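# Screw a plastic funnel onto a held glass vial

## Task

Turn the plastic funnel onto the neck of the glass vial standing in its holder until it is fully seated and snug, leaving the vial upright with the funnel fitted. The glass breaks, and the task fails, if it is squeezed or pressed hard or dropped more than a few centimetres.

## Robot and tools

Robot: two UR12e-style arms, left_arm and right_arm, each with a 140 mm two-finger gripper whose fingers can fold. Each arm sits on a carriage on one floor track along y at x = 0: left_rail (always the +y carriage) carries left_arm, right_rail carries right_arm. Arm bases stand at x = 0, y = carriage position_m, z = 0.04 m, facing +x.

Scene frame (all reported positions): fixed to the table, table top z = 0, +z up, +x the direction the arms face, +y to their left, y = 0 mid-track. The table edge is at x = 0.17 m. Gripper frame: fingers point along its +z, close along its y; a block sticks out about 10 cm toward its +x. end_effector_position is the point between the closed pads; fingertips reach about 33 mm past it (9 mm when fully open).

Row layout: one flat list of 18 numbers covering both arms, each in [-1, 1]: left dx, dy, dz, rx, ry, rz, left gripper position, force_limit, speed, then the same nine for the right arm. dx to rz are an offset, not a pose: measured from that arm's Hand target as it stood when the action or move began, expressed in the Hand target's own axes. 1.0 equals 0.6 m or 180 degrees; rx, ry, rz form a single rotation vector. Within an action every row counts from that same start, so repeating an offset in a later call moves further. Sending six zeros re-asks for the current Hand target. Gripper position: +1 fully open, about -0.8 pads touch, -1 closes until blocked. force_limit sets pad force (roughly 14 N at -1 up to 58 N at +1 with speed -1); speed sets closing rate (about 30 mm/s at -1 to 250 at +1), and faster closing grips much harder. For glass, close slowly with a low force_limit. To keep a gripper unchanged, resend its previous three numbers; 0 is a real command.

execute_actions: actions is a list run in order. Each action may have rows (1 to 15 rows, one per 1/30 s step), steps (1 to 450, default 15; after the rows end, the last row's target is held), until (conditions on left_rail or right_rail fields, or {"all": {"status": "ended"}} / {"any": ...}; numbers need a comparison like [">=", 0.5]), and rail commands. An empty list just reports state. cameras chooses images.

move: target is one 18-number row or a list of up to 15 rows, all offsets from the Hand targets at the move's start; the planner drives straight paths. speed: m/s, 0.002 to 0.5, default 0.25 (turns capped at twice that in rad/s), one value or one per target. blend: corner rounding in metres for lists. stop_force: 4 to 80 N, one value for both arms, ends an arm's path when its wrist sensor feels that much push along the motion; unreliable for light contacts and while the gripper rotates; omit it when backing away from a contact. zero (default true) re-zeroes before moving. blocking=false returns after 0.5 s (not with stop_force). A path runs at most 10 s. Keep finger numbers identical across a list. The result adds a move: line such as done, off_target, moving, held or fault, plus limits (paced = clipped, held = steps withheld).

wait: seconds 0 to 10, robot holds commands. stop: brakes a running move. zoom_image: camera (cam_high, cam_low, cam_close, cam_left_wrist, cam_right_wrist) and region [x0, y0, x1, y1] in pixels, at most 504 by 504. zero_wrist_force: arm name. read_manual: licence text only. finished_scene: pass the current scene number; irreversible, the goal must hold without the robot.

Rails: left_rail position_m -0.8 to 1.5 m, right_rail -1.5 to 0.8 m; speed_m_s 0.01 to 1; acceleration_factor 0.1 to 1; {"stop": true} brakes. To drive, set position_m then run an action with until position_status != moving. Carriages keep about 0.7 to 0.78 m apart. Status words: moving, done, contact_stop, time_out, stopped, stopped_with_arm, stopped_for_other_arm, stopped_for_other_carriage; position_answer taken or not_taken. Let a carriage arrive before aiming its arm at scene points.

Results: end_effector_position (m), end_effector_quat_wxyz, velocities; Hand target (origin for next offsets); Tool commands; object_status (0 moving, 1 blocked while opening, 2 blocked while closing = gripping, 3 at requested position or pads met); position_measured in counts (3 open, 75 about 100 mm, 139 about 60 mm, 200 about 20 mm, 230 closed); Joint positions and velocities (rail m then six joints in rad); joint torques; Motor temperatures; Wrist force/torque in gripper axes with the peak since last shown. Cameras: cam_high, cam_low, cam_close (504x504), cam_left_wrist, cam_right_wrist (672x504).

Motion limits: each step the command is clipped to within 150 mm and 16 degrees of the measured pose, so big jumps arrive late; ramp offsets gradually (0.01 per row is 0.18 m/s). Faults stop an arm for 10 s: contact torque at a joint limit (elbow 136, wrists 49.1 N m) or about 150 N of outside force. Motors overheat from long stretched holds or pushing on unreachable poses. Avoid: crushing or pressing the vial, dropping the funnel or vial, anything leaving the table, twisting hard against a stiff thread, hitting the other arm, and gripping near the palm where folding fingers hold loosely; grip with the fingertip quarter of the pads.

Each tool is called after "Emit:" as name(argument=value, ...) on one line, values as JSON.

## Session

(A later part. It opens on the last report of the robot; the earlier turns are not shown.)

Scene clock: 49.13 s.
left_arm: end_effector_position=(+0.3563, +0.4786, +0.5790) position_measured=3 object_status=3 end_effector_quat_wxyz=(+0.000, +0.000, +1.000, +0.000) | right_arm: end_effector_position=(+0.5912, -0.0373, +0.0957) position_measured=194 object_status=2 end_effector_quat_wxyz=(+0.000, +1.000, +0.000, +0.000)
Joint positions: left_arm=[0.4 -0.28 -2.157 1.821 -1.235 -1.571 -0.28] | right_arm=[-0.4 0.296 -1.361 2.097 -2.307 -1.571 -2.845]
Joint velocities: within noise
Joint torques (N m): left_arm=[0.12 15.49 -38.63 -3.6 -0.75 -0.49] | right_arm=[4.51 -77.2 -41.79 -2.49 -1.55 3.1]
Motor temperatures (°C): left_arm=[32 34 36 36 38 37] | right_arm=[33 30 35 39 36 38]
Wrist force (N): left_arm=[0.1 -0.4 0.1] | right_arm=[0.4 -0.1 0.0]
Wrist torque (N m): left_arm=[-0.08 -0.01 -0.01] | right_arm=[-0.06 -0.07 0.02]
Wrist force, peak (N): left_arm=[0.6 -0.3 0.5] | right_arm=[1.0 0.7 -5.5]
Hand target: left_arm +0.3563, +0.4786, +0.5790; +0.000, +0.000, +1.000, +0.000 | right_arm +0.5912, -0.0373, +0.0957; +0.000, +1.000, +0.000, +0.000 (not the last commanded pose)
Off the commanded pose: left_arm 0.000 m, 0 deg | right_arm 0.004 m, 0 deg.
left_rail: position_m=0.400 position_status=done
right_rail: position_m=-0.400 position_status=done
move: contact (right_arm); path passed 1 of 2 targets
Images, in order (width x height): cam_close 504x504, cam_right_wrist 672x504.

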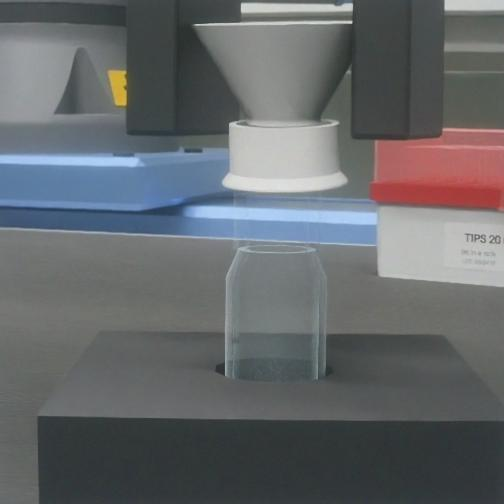

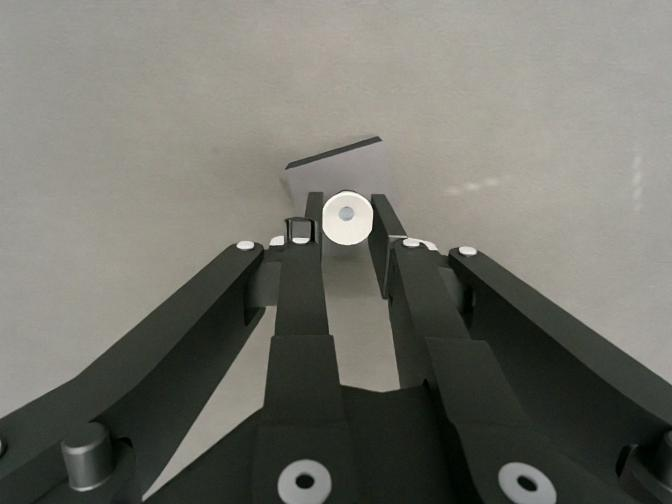

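Emit:
move(target=[[0,0,0,0,0,0,1,1,1,0,0.002,0,0,0,0,-1,-0.1,-1],[0,0,0,0,0,0,1,1,1,0.0008,0.0001,0.0006,0,0,0.1667,-1,-0.1,-1],[0,0,0,0,0,0,1,1,1,0.0024,-0.0012,0.0011,0,0,0.3333,-1,-0.1,-1],[0,0,0,0,0,0,1,1,1,0.0045,-0.0015,0.0016,0,0,0.5,-1,-0.1,-1],[0,0,0,0,0,0,1,1,1,0.0064,-0.0007,0.0021,0,0,0.6667,-1,-0.1,-1],[0,0,0,0,0,0,1,1,1,0.0077,0.0009,0.0026,0,0,0.8333,-1,-0.1,-1],[0,0,0,0,0,0,1,1,1,0.008,0.003,0.003,0,0,1,-1,-0.1,-1]], speed=[0.02,0.5,0.5,0.5,0.5,0.5,0.5], blend=[0,0.001,0.001,0.001,0.001,0.001,0], cameras=["cam_close","cam_right_wrist"])

Scene clock: 56.37 s.
left_arm: end_effector_position=(+0.3563, +0.4786, +0.5790) position_measured=3 object_status=3 end_effector_quat_wxyz=(+0.000, +0.000, +1.000, +0.000) | right_arm: end_effector_position=(+0.5961, -0.0392, +0.0939) position_measured=194 object_status=2 end_effector_quat_wxyz=(+0.000, +0.000, +1.000, +0.000)
Joint positions: left_arm=[0.4 -0.28 -2.157 1.821 -1.235 -1.571 -0.281] | right_arm=[-0.4 0.292 -1.354 2.092 -2.309 -1.571 0.292]
Joint velocities: within noise
Joint torques (N m): left_arm=[0.78 13.16 -37.11 -3.63 -0.74 -0.39] | right_arm=[8.55 -49.96 -42.32 -1.75 -3.07 2.85]
Motor temperatures (°C): left_arm=[32 34 36 36 38 37] | right_arm=[33 30 35 39 36 38]
Wrist force (N): left_arm=[0.3 0.0 0.4] | right_arm=[-0.1 -0.5 0.4]
Wrist torque (N m): left_arm=[-0.01 -0.06 0.00] | right_arm=[-0.12 0.03 0.01]
Wrist force, peak (N): left_arm=[0.6 -0.4 0.6] | right_arm=[1.0 0.3 -6.3]
Hand target: left_arm +0.3563, +0.4786, +0.5790; +0.000, +0.000, +1.000, +0.000 | right_arm +0.5960, -0.0391, +0.0939; +0.000, +0.000, +1.000, +0.000
Off the commanded pose: left_arm 0.000 m, 0 deg | right_arm 0.000 m, 0 deg.
left_rail: position_m=0.400 position_status=done
right_rail: position_m=-0.400 position_status=done
move: done
Images, in order (width x height): cam_close 504x504, cam_right_wrist 672x504.

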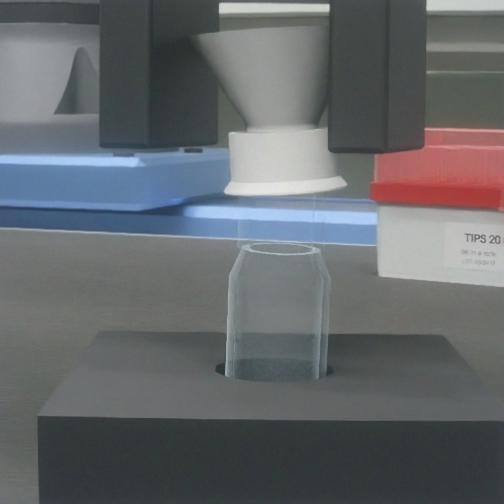

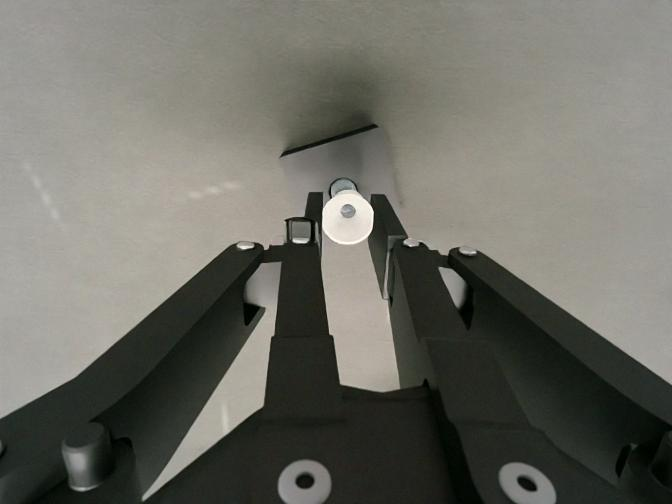

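Emit:
move(target=[[0,0,0,0,0,0,1,1,1,0.0008,-0.0029,0.0005,0,0,0.1667,-1,-0.1,-1],[0,0,0,0,0,0,1,1,1,0.0024,-0.0042,0.001,0,0,0.3333,-1,-0.1,-1],[0,0,0,0,0,0,1,1,1,0.0045,-0.0045,0.0015,0,0,0.5,-1,-0.1,-1],[0,0,0,0,0,0,1,1,1,0.0064,-0.0037,0.002,0,0,0.6667,-1,-0.1,-1],[0,0,0,0,0,0,1,1,1,0.0077,-0.0021,0.0025,0,0,0.8333,-1,-0.1,-1],[0,0,0,0,0,0,1,1,1,0.008,0,0.003,0,0,1,-1,-0.1,-1],[0,0,0,0,0,0,1,1,1,0.0072,0.0019,0.0035,0,0,-0.8333,-1,-0.1,-1],[0,0,0,0,0,0,1,1,1,0.0056,0.0032,0.004,0,0,-0.6667,-1,-0.1,-1],[0,0,0,0,0,0,1,1,1,0.0035,0.0035,0.0045,0,0,-0.5,-1,-0.1,-1],[0,0,0,0,0,0,1,1,1,0.0016,0.0027,0.005,0,0,-0.3333,-1,-0.1,-1]], speed=0.5, blend=0.001, cameras=["cam_close","cam_right_wrist"])

Scene clock: 65.60 s.
left_arm: end_effector_position=(+0.3563, +0.4786, +0.5790) position_measured=3 object_status=3 end_effector_quat_wxyz=(+0.000, +0.000, +1.000, +0.000) | right_arm: end_effector_position=(+0.5951, -0.0375, +0.0909) position_measured=194 object_status=2 end_effector_quat_wxyz=(+0.000, -0.500, +0.866, +0.000)
Joint positions: left_arm=[0.4 -0.28 -2.157 1.821 -1.235 -1.571 -0.28] | right_arm=[-0.4 0.294 -1.35 2.094 -2.315 -1.571 5.53]
Joint velocities: within noise
Joint torques (N m): left_arm=[-0.35 15.55 -38.73 -3.44 -0.79 -0.54] | right_arm=[7.57 -49.33 -42.49 -1.74 -2.85 3.03]
Motor temperatures (°C): left_arm=[32 34 36 36 38 37] | right_arm=[33 30 35 39 36 38]
Wrist force (N): left_arm=[-0.3 -0.3 0.1] | right_arm=[0.4 -0.2 -0.1]
Wrist torque (N m): left_arm=[-0.06 0.06 0.00] | right_arm=[-0.06 -0.08 0.01]
Wrist force, peak (N): left_arm=[0.5 -0.5 0.5] | right_arm=[-1.6 -0.5 0.1]
Hand target: left_arm +0.3563, +0.4786, +0.5790; +0.000, +0.000, +1.000, +0.000 | right_arm +0.5951, -0.0375, +0.0909; +0.000, -0.500, +0.866, +0.000
Off the commanded pose: left_arm 0.000 m, 0 deg | right_arm 0.000 m, 0 deg.
left_rail: position_m=0.400 position_status=done
right_rail: position_m=-0.400 position_status=done
move: done; blend cut to 0 m at target 1
Images, in order (width x height): cam_close 504x504, cam_right_wrist 672x504.

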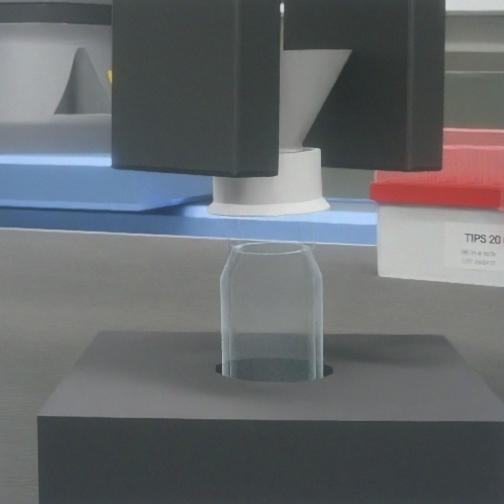

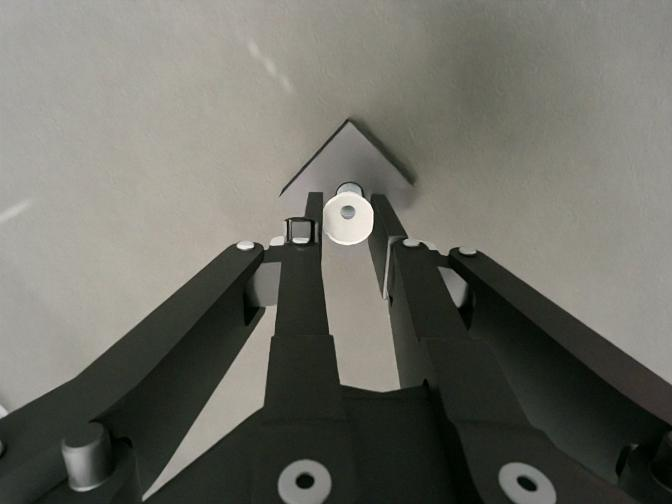

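Emit:
move(target=[[0,0,0,0,0,0,1,1,1,0,0,0,0,0,0,0.1,-0.1,-0.6],[0,0,0,0,0,0,1,1,1,0.004,0.0006,0,0,0,-0.66,0.1,-0.1,-0.6],[0,0,0,0,0,0,1,1,1,0.004,0.0006,0,0,0,0.68,0.1,-0.1,-0.6],[0,0,0,0,0,0,1,1,1,0.004,0.0006,0,0,0,0.02,0.1,-0.1,-0.6],[0,0,0,0,0,0,1,1,1,0.004,0.0006,0,0,0,-0.64,0.1,-0.1,-0.6]], speed=0.5, blend=0.001, cameras=["cam_close","cam_right_wrist"])

Scene clock: 78.43 s.
left_arm: end_effector_position=(+0.3563, +0.4786, +0.5790) position_measured=3 object_status=3 end_effector_quat_wxyz=(+0.000, +0.000, +1.000, +0.000) | right_arm: end_effector_position=(+0.5936, -0.0394, +0.0909) position_measured=117 object_status=3 end_effector_quat_wxyz=(+0.000, +0.999, -0.042, +0.000)
Joint positions: left_arm=[0.4 -0.28 -2.157 1.821 -1.235 -1.571 -0.281] | right_arm=[-0.4 0.292 -1.353 2.098 -2.316 -1.571 -2.765]
Joint velocities: within noise
Joint torques (N m): left_arm=[-0.34 15.34 -38.28 -3.88 -0.63 -0.48] | right_arm=[-14.72 -78.09 -29.8 -1.87 3.82 -3.16]
Motor temperatures (°C): left_arm=[32 34 36 36 38 37] | right_arm=[33 30 35 39 36 38]
Wrist force (N): left_arm=[-0.2 -0.1 -0.1] | right_arm=[0.1 0.1 0.1]
Wrist torque (N m): left_arm=[-0.01 0.05 0.00] | right_arm=[-0.01 -0.01 0.01]
Wrist force, peak (N): left_arm=[0.1 -0.3 1.0] | right_arm=[0.7 0.0 1.1]
Hand target: left_arm +0.3563, +0.4786, +0.5790; +0.000, +0.000, +1.000, +0.000 | right_arm +0.5936, -0.0394, +0.0909; +0.000, +0.999, -0.042, +0.000
Off the commanded pose: left_arm 0.000 m, 0 deg | right_arm 0.000 m, 0 deg.
left_rail: position_m=0.400 position_status=done
right_rail: position_m=-0.400 position_status=done
move: done; blend cut to 0 m at target 1
Images, in order (width x height): cam_close 504x504, cam_right_wrist 672x504.

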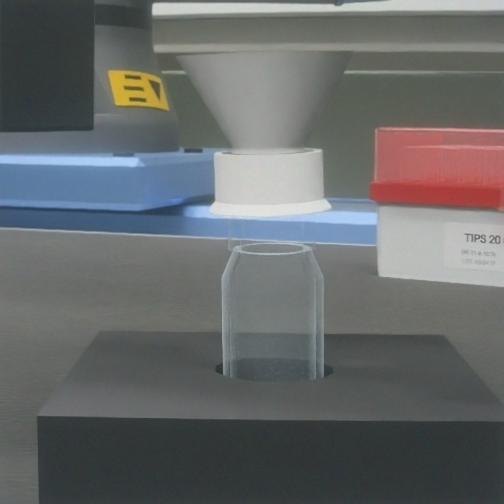

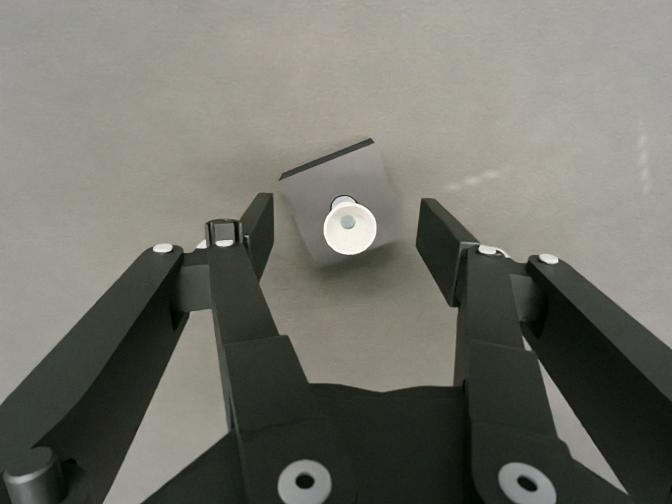

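Emit:
move(target=[[0,0,0,0,0,0,1,1,1,0,0.0022,0,0,0,0,0.1,-0.1,-0.6],[0,0,0,0,0,0,1,1,1,0,0.0022,0,0,0,0,-1,-0.1,-1],[0,0,0,0,0,0,1,1,1,0,0.0022,0.0017,0,0,0.66,-1,-0.1,-1],[0,0,0,0,0,0,1,1,1,0.001,0.0012,0.0034,0,0,-0.68,-1,-0.1,-1],[0,0,0,0,0,0,1,1,1,0,0.0022,0.005,0,0,-0.02,-1,-0.1,-1]], speed=[0.05,0.1,0.5,0.5,0.5], blend=0.001, cameras=["cam_close","cam_right_wrist"])

Scene clock: 90.87 s.
left_arm: end_effector_position=(+0.3563, +0.4786, +0.5790) position_measured=3 object_status=3 end_effector_quat_wxyz=(+0.000, +0.000, +1.000, +0.000) | right_arm: end_effector_position=(+0.5935, -0.0407, +0.0879) position_measured=194 object_status=2 end_effector_quat_wxyz=(+0.000, +1.000, -0.010, +0.000)
Joint positions: left_arm=[0.4 -0.28 -2.157 1.821 -1.235 -1.571 -0.281] | right_arm=[-0.4 0.291 -1.35 2.102 -2.322 -1.571 3.453]
Joint velocities: within noise
Joint torques (N m): left_arm=[-0.36 13.21 -38.2 -3.82 -0.79 -0.2] | right_arm=[7.41 -47.11 -40.41 -1.17 -3.25 3.04]
Motor temperatures (°C): left_arm=[32 34 36 36 38 37] | right_arm=[33 30 35 39 36 38]
Wrist force (N): left_arm=[0.0 0.0 0.0] | right_arm=[0.3 -1.0 -2.8]
Wrist torque (N m): left_arm=[0.00 0.01 0.00] | right_arm=[0.07 -0.08 0.02]
Wrist force, peak (N): left_arm=[0.2 0.4 0.9] | right_arm=[0.4 -1.2 -4.0]
Hand target: left_arm +0.3563, +0.4786, +0.5790; +0.000, +0.000, +1.000, +0.000 | right_arm +0.5935, -0.0407, +0.0879; +0.000, +1.000, -0.011, +0.000
Off the commanded pose: left_arm 0.000 m, 0 deg | right_arm 0.000 m, 0 deg.
left_rail: position_m=0.400 position_status=done
right_rail: position_m=-0.400 position_status=done
move: done; blend cut to 0 m at target 1, 0 m at target 2
Images, in order (width x height): cam_close 504x504, cam_right_wrist 672x504.

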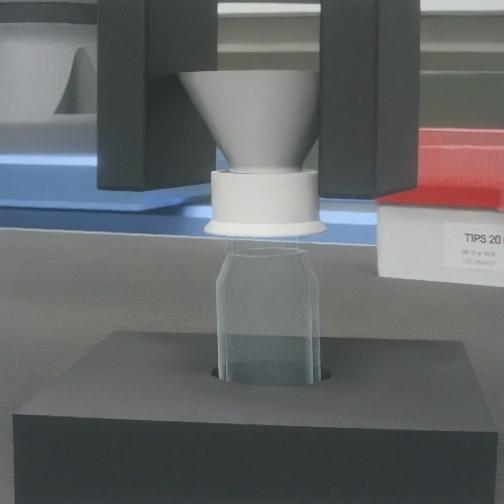

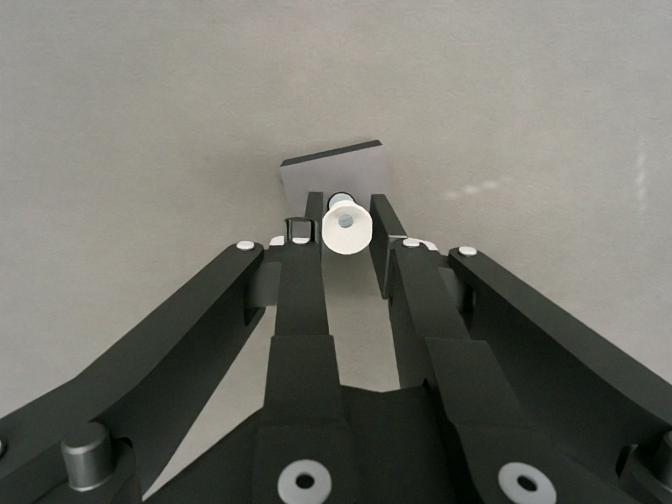

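Emit:
move(target=[[0,0,0,0,0,0,1,1,1,0,0,0.0006,0,0,0.3,-1,-0.1,-1],[0,0,0,0,0,0,1,1,1,0,0,0.001,0,0,0.6,-1,-0.1,-1]], speed=0.35, cameras=["cam_close","cam_right_wrist"])

Emit:
zoom_image(camera="cam_close", region=[160, 150, 370, 400])

Scene clock: 95.37 s.
left_arm: end_effector_position=(+0.3563, +0.4786, +0.5790) position_measured=3 object_status=3 end_effector_quat_wxyz=(+0.000, +0.000, +1.000, +0.000) | right_arm: end_effector_position=(+0.5935, -0.0407, +0.0873) position_measured=194 object_status=2 end_effector_quat_wxyz=(+0.000, -0.579, +0.815, +0.000)
Joint positions: left_arm=[0.4 -0.28 -2.157 1.821 -1.235 -1.571 -0.281] | right_arm=[-0.4 0.291 -1.35 2.102 -2.324 -1.571 5.338]
Joint velocities: within noise
Joint torques (N m): left_arm=[-1.5 15.54 -39.21 -3.95 -0.94 -0.03] | right_arm=[5.79 -48.28 -41.82 -2.05 -3.35 2.51]
Motor temperatures (°C): left_arm=[32 34 36 36 38 37] | right_arm=[33 30 35 39 36 38]
Wrist force (N): left_arm=[0.1 -0.1 -0.1] | right_arm=[0.6 1.4 -1.8]
Wrist torque (N m): left_arm=[-0.03 -0.02 -0.01] | right_arm=[-0.10 -0.13 0.02]
Wrist force, peak (N): left_arm=[0.5 -0.3 0.6] | right_arm=[0.4 0.7 -5.2]
Hand target: left_arm +0.3563, +0.4786, +0.5790; +0.000, +0.000, +1.000, +0.000 | right_arm +0.5935, -0.0407, +0.0873; +0.000, -0.579, +0.815, +0.000
Off the commanded pose: left_arm 0.000 m, 0 deg | right_arm 0.000 m, 0 deg.
left_rail: position_m=0.400 position_status=done
right_rail: position_m=-0.400 position_status=done
move: done
Images, in order (width x height): cam_close 504x504, cam_right_wrist 672x504.

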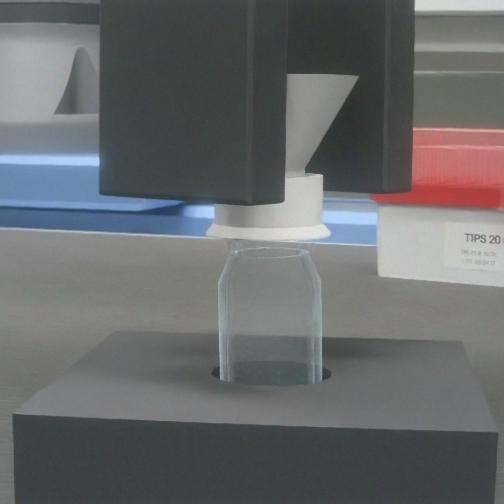

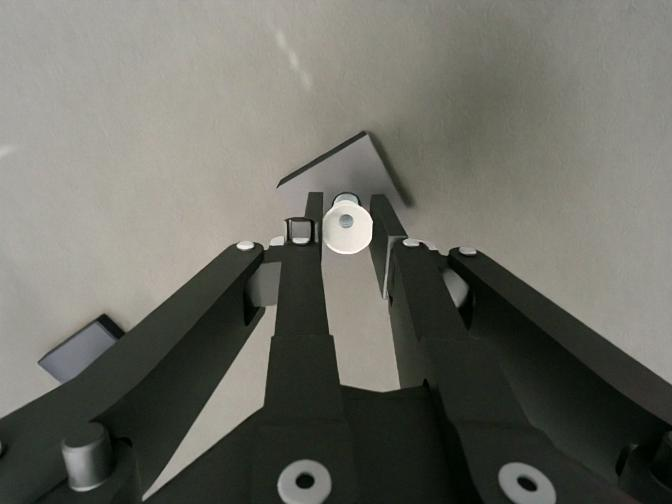

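Scaled by 2.016 from the camera's 504x504 image, which has a finer 720x720 frame.

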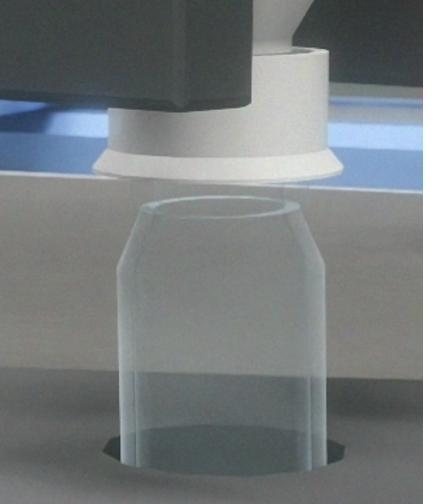

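Emit:
move(target=[[0,0,0,0,0,0,1,1,1,0,0,0,0,0,0,0.05,-0.1,-0.6],[0,0,0,0,0,0,1,1,1,0,0,0,0,0,-0.66,0.05,-0.1,-0.6],[0,0,0,0,0,0,1,1,1,0,0,0,0,0,0.68,0.05,-0.1,-0.6],[0,0,0,0,0,0,1,1,1,0,0,0,0,0,-0.11,0.05,-0.1,-0.6]], speed=0.5, blend=0.001, cameras=["cam_close","cam_right_wrist"])

Scene clock: 104.57 s.
left_arm: end_effector_position=(+0.3563, +0.4786, +0.5790) position_measured=3 object_status=3 end_effector_quat_wxyz=(+0.000, +0.000, +1.000, +0.000) | right_arm: end_effector_position=(+0.5935, -0.0407, +0.0873) position_measured=123 object_status=3 end_effector_quat_wxyz=(+0.000, +0.711, -0.703, +0.000)
Joint positions: left_arm=[0.4 -0.28 -2.157 1.821 -1.235 -1.571 -0.281] | right_arm=[-0.4 0.291 -1.35 2.102 -2.324 -1.571 -1.29]
Joint velocities: within noise
Joint torques (N m): left_arm=[-0.51 17.21 -38.82 -3.69 -0.97 -0.36] | right_arm=[-13.9 -78.92 -30.87 -1.92 3.75 -3.24]
Motor temperatures (°C): left_arm=[32 34 36 36 38 37] | right_arm=[33 30 35 39 36 38]
Wrist force (N): left_arm=[0.2 -0.2 0.0] | right_arm=[0.5 -0.1 0.4]
Wrist torque (N m): left_arm=[-0.05 -0.05 0.00] | right_arm=[-0.05 -0.11 0.02]
Wrist force, peak (N): left_arm=[0.3 -0.4 0.7] | right_arm=[1.0 1.3 -3.0]
Hand target: left_arm +0.3563, +0.4786, +0.5790; +0.000, +0.000, +1.000, +0.000 | right_arm +0.5935, -0.0407, +0.0873; +0.000, +0.711, -0.703, +0.000
Off the commanded pose: left_arm 0.000 m, 0 deg | right_arm 0.000 m, 0 deg.
left_rail: position_m=0.400 position_status=done
right_rail: position_m=-0.400 position_status=done
move: done; blend cut to 0 m at target 1
Images, in order (width x height): cam_close 504x504, cam_right_wrist 672x504.

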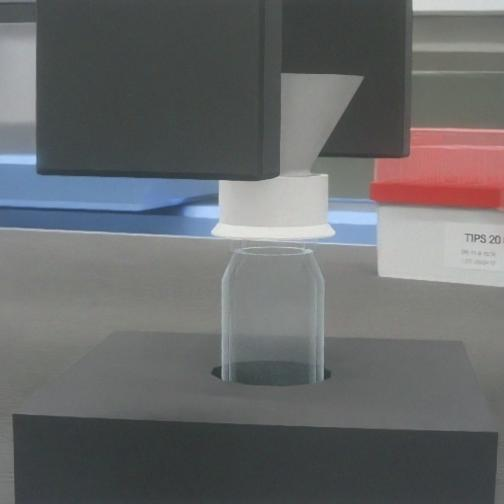

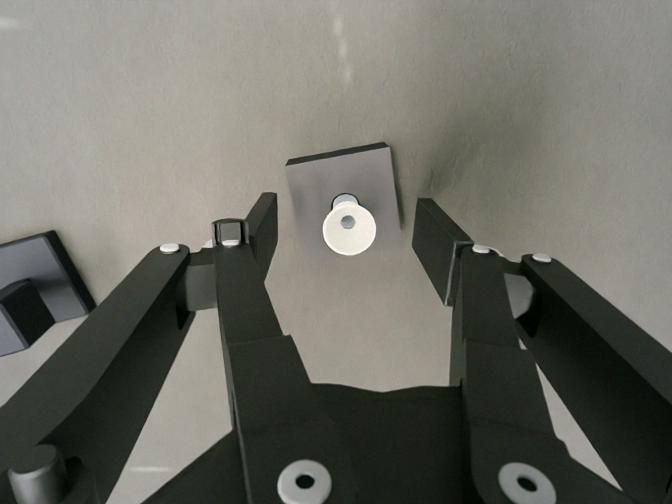

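Emit:
move(target=[[0,0,0,0,0,0,1,1,1,0,0.0017,0,0,0,0,0.05,0,-0.6],[0,0,0,0,0,0,1,1,1,0,0.0017,0.0005,0,0,0,-1,0,-1],[0,0,0,0,0,0,1,1,1,0,0.0017,0.0015,0,0,0.66,-1,0,-1],[0,0,0,0,0,0,1,1,1,0,0.0017,0.0025,0,0,-0.68,-1,0,-1],[0,0,0,0,0,0,1,1,1,0,0.0017,0.0035,0,0,0.02,-1,0,-1]], speed=[0.05,0.1,0.5,0.5,0.5], blend=0.001, cameras=["cam_close","cam_right_wrist"])

Emit:
zoom_image(camera="cam_close", region=[160, 150, 370, 400])

Scene clock: 115.93 s.
left_arm: end_effector_position=(+0.3563, +0.4786, +0.5790) position_measured=3 object_status=3 end_effector_quat_wxyz=(+0.000, +0.000, +1.000, +0.000) | right_arm: end_effector_position=(+0.5924, -0.0408, +0.0852) position_measured=197 object_status=2 end_effector_quat_wxyz=(+0.000, +0.706, -0.708, +0.000)
Joint positions: left_arm=[0.4 -0.28 -2.157 1.821 -1.235 -1.571 -0.281] | right_arm=[-0.4 0.291 -1.348 2.105 -2.328 -1.571 5.006]
Joint velocities: within noise
Joint torques (N m): left_arm=[-1.33 13.61 -39.09 -4.07 -1.36 -0.06] | right_arm=[7.76 -40.38 -35.32 -0.32 -3.24 3.26]
Motor temperatures (°C): left_arm=[32 34 36 36 38 37] | right_arm=[33 30 35 39 36 38]
Wrist force (N): left_arm=[-0.1 -0.1 0.6] | right_arm=[0.1 -0.5 -11.9]
Wrist torque (N m): left_arm=[-0.03 0.02 0.00] | right_arm=[-0.13 -0.04 -0.08]
Wrist force, peak (N): left_arm=[0.4 -0.5 0.6] | right_arm=[0.1 -0.3 -13.2]
Hand target: left_arm +0.3563, +0.4786, +0.5790; +0.000, +0.000, +1.000, +0.000 | right_arm +0.5924, -0.0407, +0.0852; +0.000, +0.706, -0.708, +0.000 (not the last commanded pose)
Off the commanded pose: left_arm 0.000 m, 0 deg | right_arm 0.000 m, 3 deg.
left_rail: position_m=0.400 position_status=done
right_rail: position_m=-0.400 position_status=done
move: off_target (right_arm; path cut at 10 s); path passed 4 of 5 targets; blend cut to 0 m at target 1, 0 m at target 2
Images, in order (width x height): cam_close 504x504, cam_right_wrist 672x504.

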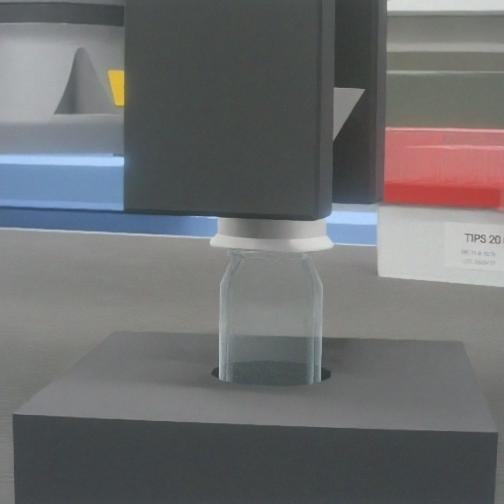

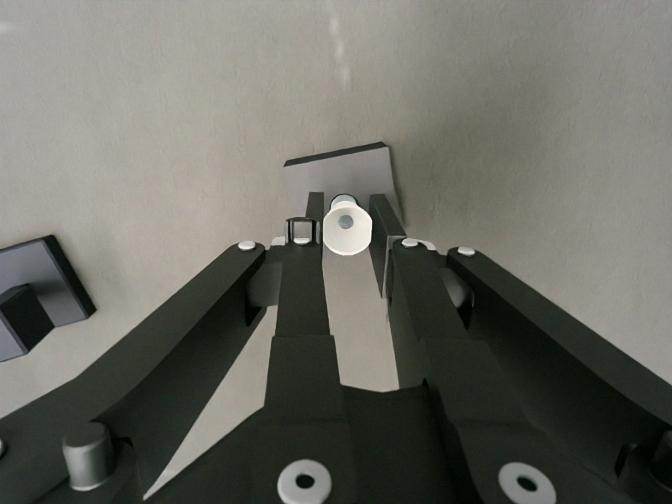

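Scaled by 2.016 from the camera's 504x504 image, which has a finer 720x720 frame.

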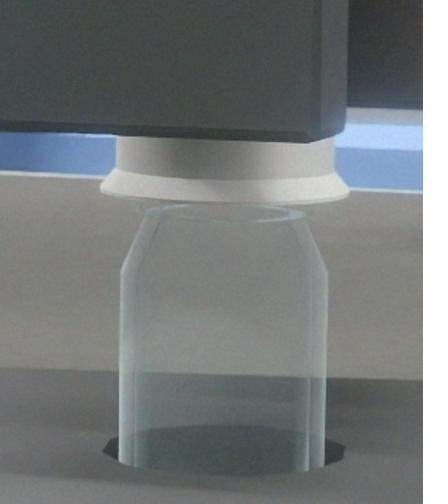

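Emit:
move(target=[[0,0,0,0,0,0,1,1,1,0,0,0.0003,0,0,0.36,-1,0,-1]], speed=0.5, cameras=["cam_close","cam_right_wrist"])

Emit:
zoom_image(camera="cam_close", region=[160, 150, 370, 400])

Scene clock: 118.20 s.
left_arm: end_effector_position=(+0.3563, +0.4786, +0.5790) position_measured=3 object_status=3 end_effector_quat_wxyz=(+0.000, +0.000, +1.000, +0.000) | right_arm: end_effector_position=(+0.5925, -0.0408, +0.0850) position_measured=197 object_status=2 end_effector_quat_wxyz=(+0.000, -0.217, +0.976, +0.000)
Joint positions: left_arm=[0.4 -0.28 -2.157 1.821 -1.235 -1.571 -0.281] | right_arm=[-0.4 0.291 -1.348 2.105 -2.328 -1.571 6.137]
Joint velocities: within noise
Joint torques (N m): left_arm=[-1.76 12.38 -39.62 -3.7 -1.58 -0.82] | right_arm=[7.85 -39.99 -35.43 -0.08 -3.89 3.15]
Motor temperatures (°C): left_arm=[32 34 36 36 38 37] | right_arm=[33 30 35 39 36 38]
Wrist force (N): left_arm=[0.4 -0.2 0.8] | right_arm=[0.8 0.9 -11.5]
Wrist torque (N m): left_arm=[-0.04 -0.09 0.00] | right_arm=[-0.22 -0.22 -0.07]
Wrist force, peak (N): left_arm=[0.4 -0.2 0.8] | right_arm=[0.6 -0.2 -15.1]
Hand target: left_arm +0.3563, +0.4786, +0.5790; +0.000, +0.000, +1.000, +0.000 | right_arm +0.5924, -0.0407, +0.0850; +0.000, -0.217, +0.976, +0.000
Off the commanded pose: left_arm 0.000 m, 0 deg | right_arm 0.000 m, 0 deg.
left_rail: position_m=0.400 position_status=done
right_rail: position_m=-0.400 position_status=done
move: done
Images, in order (width x height): cam_close 504x504, cam_right_wrist 672x504.

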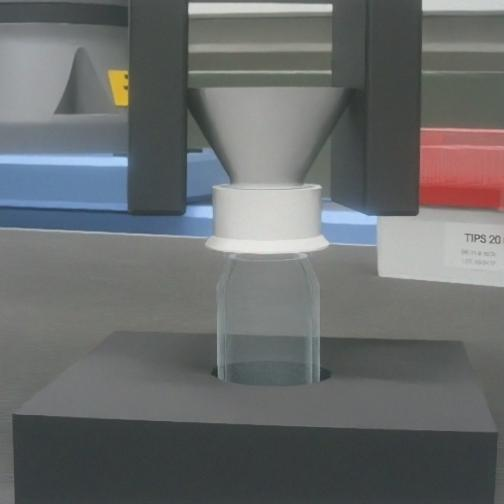

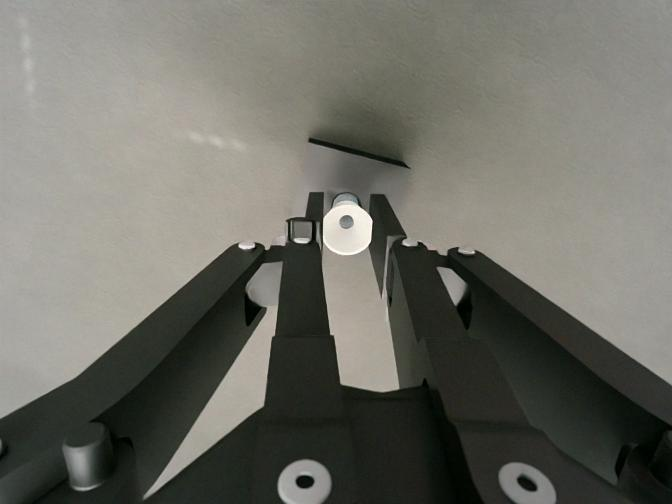

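Scaled by 2.016 from the camera's 504x504 image, which has a finer 720x720 frame.

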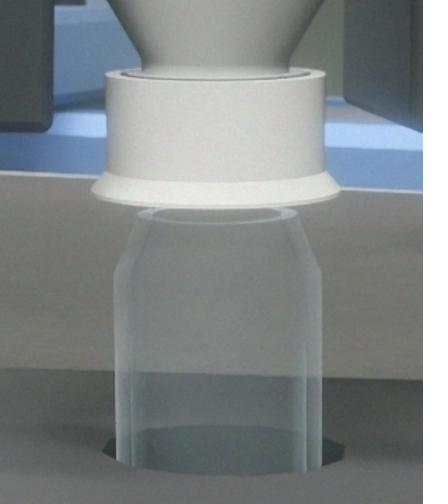

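Emit:
move(target=[[0,0,0,0,0,0,1,1,1,0,0,0,0,0,0,-0.2,0,-0.4],[0,0,0,0,0,0,1,1,1,0,0.001,0,0,0,-0.55,-0.2,0,-0.4],[0,0,0,0,0,0,1,1,1,0,0.001,0,0,0,0.89,-0.2,0,-0.4]], speed=0.5, blend=0.001, cameras=[])

Emit:
move(target=[[0,0,0,0,0,0,1,1,1,0,0,0,0,0,0,-1,0.01,-0.9],[0,0,0,0,0,0,1,1,1,0,0,0.001,0,0,0.55,-1,0.01,-0.9],[0,0,0,0,0,0,1,1,1,0,0,0.0018,0,0,-0.89,-1,0.01,-0.9]], speed=0.5, blend=0.001, cameras=["cam_close"])

Scene clock: 124.57 s.
left_arm: end_effector_position=(+0.3563, +0.4786, +0.5790) position_measured=3 object_status=3 end_effector_quat_wxyz=(+0.000, +0.000, +1.000, +0.000) | right_arm: end_effector_position=(+0.5922, -0.0402, +0.0850) position_measured=154 object_status=3 end_effector_quat_wxyz=(+0.000, +0.924, +0.381, +0.000)
Joint positions: left_arm=[0.4 -0.28 -2.157 1.821 -1.235 -1.571 -0.281] | right_arm=[-0.4 0.292 -1.348 2.105 -2.328 -1.571 2.651]
Joint velocities: within noise
Joint torques (N m): left_arm=[-2.2 14.79 -38.73 -3.98 -1.01 -0.17] | right_arm=[-13.47 -77.51 -29.77 -2.01 3.75 -2.86]
Motor temperatures (°C): left_arm=[32 34 36 36 38 37] | right_arm=[33 30 35 39 36 38]
Wrist force (N): left_arm=[0.0 -0.4 0.2] | right_arm=[0.4 0.0 0.0]
Wrist torque (N m): left_arm=[-0.09 -0.01 0.00] | right_arm=[-0.01 -0.08 0.02]
Wrist force, peak (N): left_arm=[0.6 -0.3 0.6] | right_arm=[0.1 1.5 -12.8]
Hand target: left_arm +0.3563, +0.4786, +0.5790; +0.000, +0.000, +1.000, +0.000 | right_arm +0.5922, -0.0402, +0.0850; +0.000, +0.924, +0.381, +0.000
Off the commanded pose: left_arm 0.000 m, 0 deg | right_arm 0.000 m, 0 deg.
left_rail: position_m=0.400 position_status=done
right_rail: position_m=-0.400 position_status=done
move: done; blend cut to 0 m at target 1
No camera images: "cameras" was empty.

Scene clock: 129.90 s.
left_arm: end_effector_position=(+0.3563, +0.4786, +0.5790) position_measured=3 object_status=3 end_effector_quat_wxyz=(+0.000, +0.000, +1.000, +0.000) | right_arm: end_effector_position=(+0.5922, -0.0402, +0.0839) position_measured=197 object_status=2 end_effector_quat_wxyz=(+0.000, -0.217, +0.976, +0.000)
Joint positions: left_arm=[0.4 -0.28 -2.157 1.821 -1.235 -1.571 -0.281] | right_arm=[-0.4 0.292 -1.346 2.106 -2.331 -1.571 6.138]
Joint velocities: within noise
Joint torques (N m): left_arm=[-0.41 14.32 -40.14 -3.89 -1.5 -0.66] | right_arm=[5.62 -40.13 -35.24 -0.06 -3.67 3.39]
Motor temperatures (°C): left_arm=[32 34 36 36 38 37] | right_arm=[33 30 35 39 36 38]
Wrist force (N): left_arm=[0.0 -0.1 0.4] | right_arm=[0.3 1.7 -13.6]
Wrist torque (N m): left_arm=[-0.03 0.00 0.00] | right_arm=[-0.13 -0.08 -0.08]
Wrist force, peak (N): left_arm=[0.1 -0.6 0.8] | right_arm=[-0.1 2.0 -15.4]
Hand target: left_arm +0.3563, +0.4786, +0.5790; +0.000, +0.000, +1.000, +0.000 | right_arm +0.5922, -0.0402, +0.0839; +0.000, -0.217, +0.976, +0.000
Off the commanded pose: left_arm 0.000 m, 0 deg | right_arm 0.000 m, 0 deg.
left_rail: position_m=0.400 position_status=done
right_rail: position_m=-0.400 position_status=done
move: done; blend cut to 0 m at target 1
Images, in order (width x height): cam_close 504x504.

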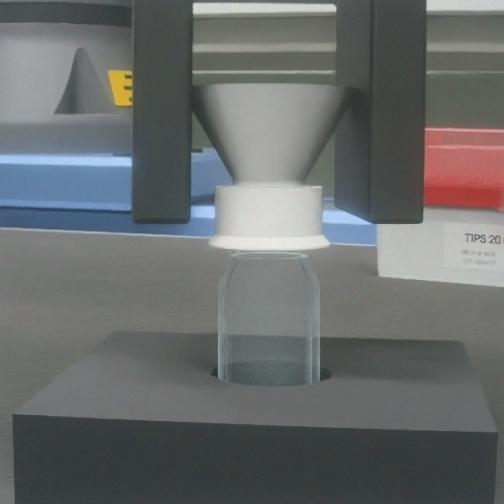

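Emit:
move(target=[[0,0,0,0,0,0,1,1,1,0,0,0,0,0,0,0.1,0,-0.6],[0,0,0,0,0,0,1,1,1,0,0,-0.1,0,0,0,0.1,0,-0.6]], speed=0.2, cameras=["cam_close"])

Scene clock: 132.30 s.
left_arm: end_effector_position=(+0.3563, +0.4786, +0.5790) position_measured=3 object_status=3 end_effector_quat_wxyz=(+0.000, +0.000, +1.000, +0.000) | right_arm: end_effector_position=(+0.5921, -0.0402, +0.1439) position_measured=117 object_status=3 end_effector_quat_wxyz=(+0.000, -0.217, +0.976, +0.000)
Joint positions: left_arm=[0.4 -0.28 -2.157 1.821 -1.235 -1.571 -0.28] | right_arm=[-0.4 0.292 -1.419 2.06 -2.212 -1.571 6.138]
Joint velocities: within noise
Joint torques (N m): left_arm=[-3.32 15.75 -40.35 -3.62 -1.45 -0.67] | right_arm=[-9.8 -74.79 -46.09 -1.59 1.81 -2.13]
Motor temperatures (°C): left_arm=[32 34 36 36 38 37] | right_arm=[33 30 35 39 36 38]
Wrist force (N): left_arm=[0.2 -0.4 0.0] | right_arm=[0.1 -0.5 0.3]
Wrist torque (N m): left_arm=[-0.08 -0.04 0.00] | right_arm=[-0.13 0.00 0.02]
Wrist force, peak (N): left_arm=[-0.3 -0.4 0.6] | right_arm=[0.5 2.4 -13.5]
Hand target: left_arm +0.3563, +0.4786, +0.5790; +0.000, +0.000, +1.000, +0.000 | right_arm +0.5922, -0.0402, +0.1439; +0.000, -0.217, +0.976, +0.000
Off the commanded pose: left_arm 0.000 m, 0 deg | right_arm 0.000 m, 0 deg.
left_rail: position_m=0.400 position_status=done
right_rail: position_m=-0.400 position_status=done
move: done
Images, in order (width x height): cam_close 504x504.

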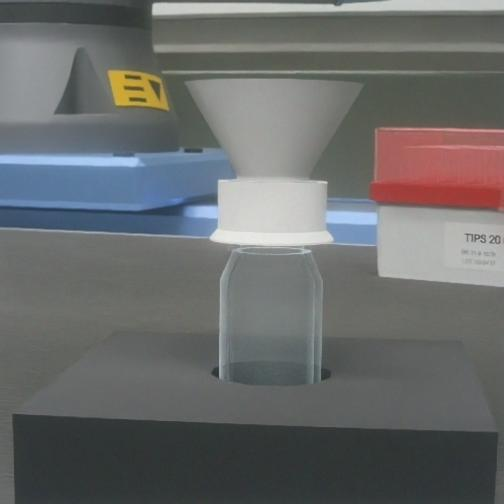

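Emit:
zoom_image(camera="cam_close", region=[160, 150, 370, 400])

Scaled by 2.016 from the camera's 504x504 image, which has a finer 720x720 frame.

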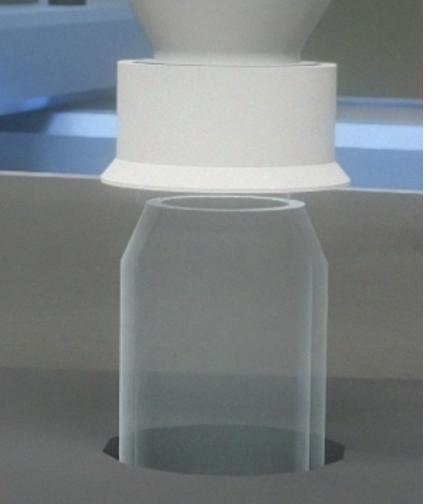

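Emit:
finished_scene(scene=1)

The scene is finished: the task was done.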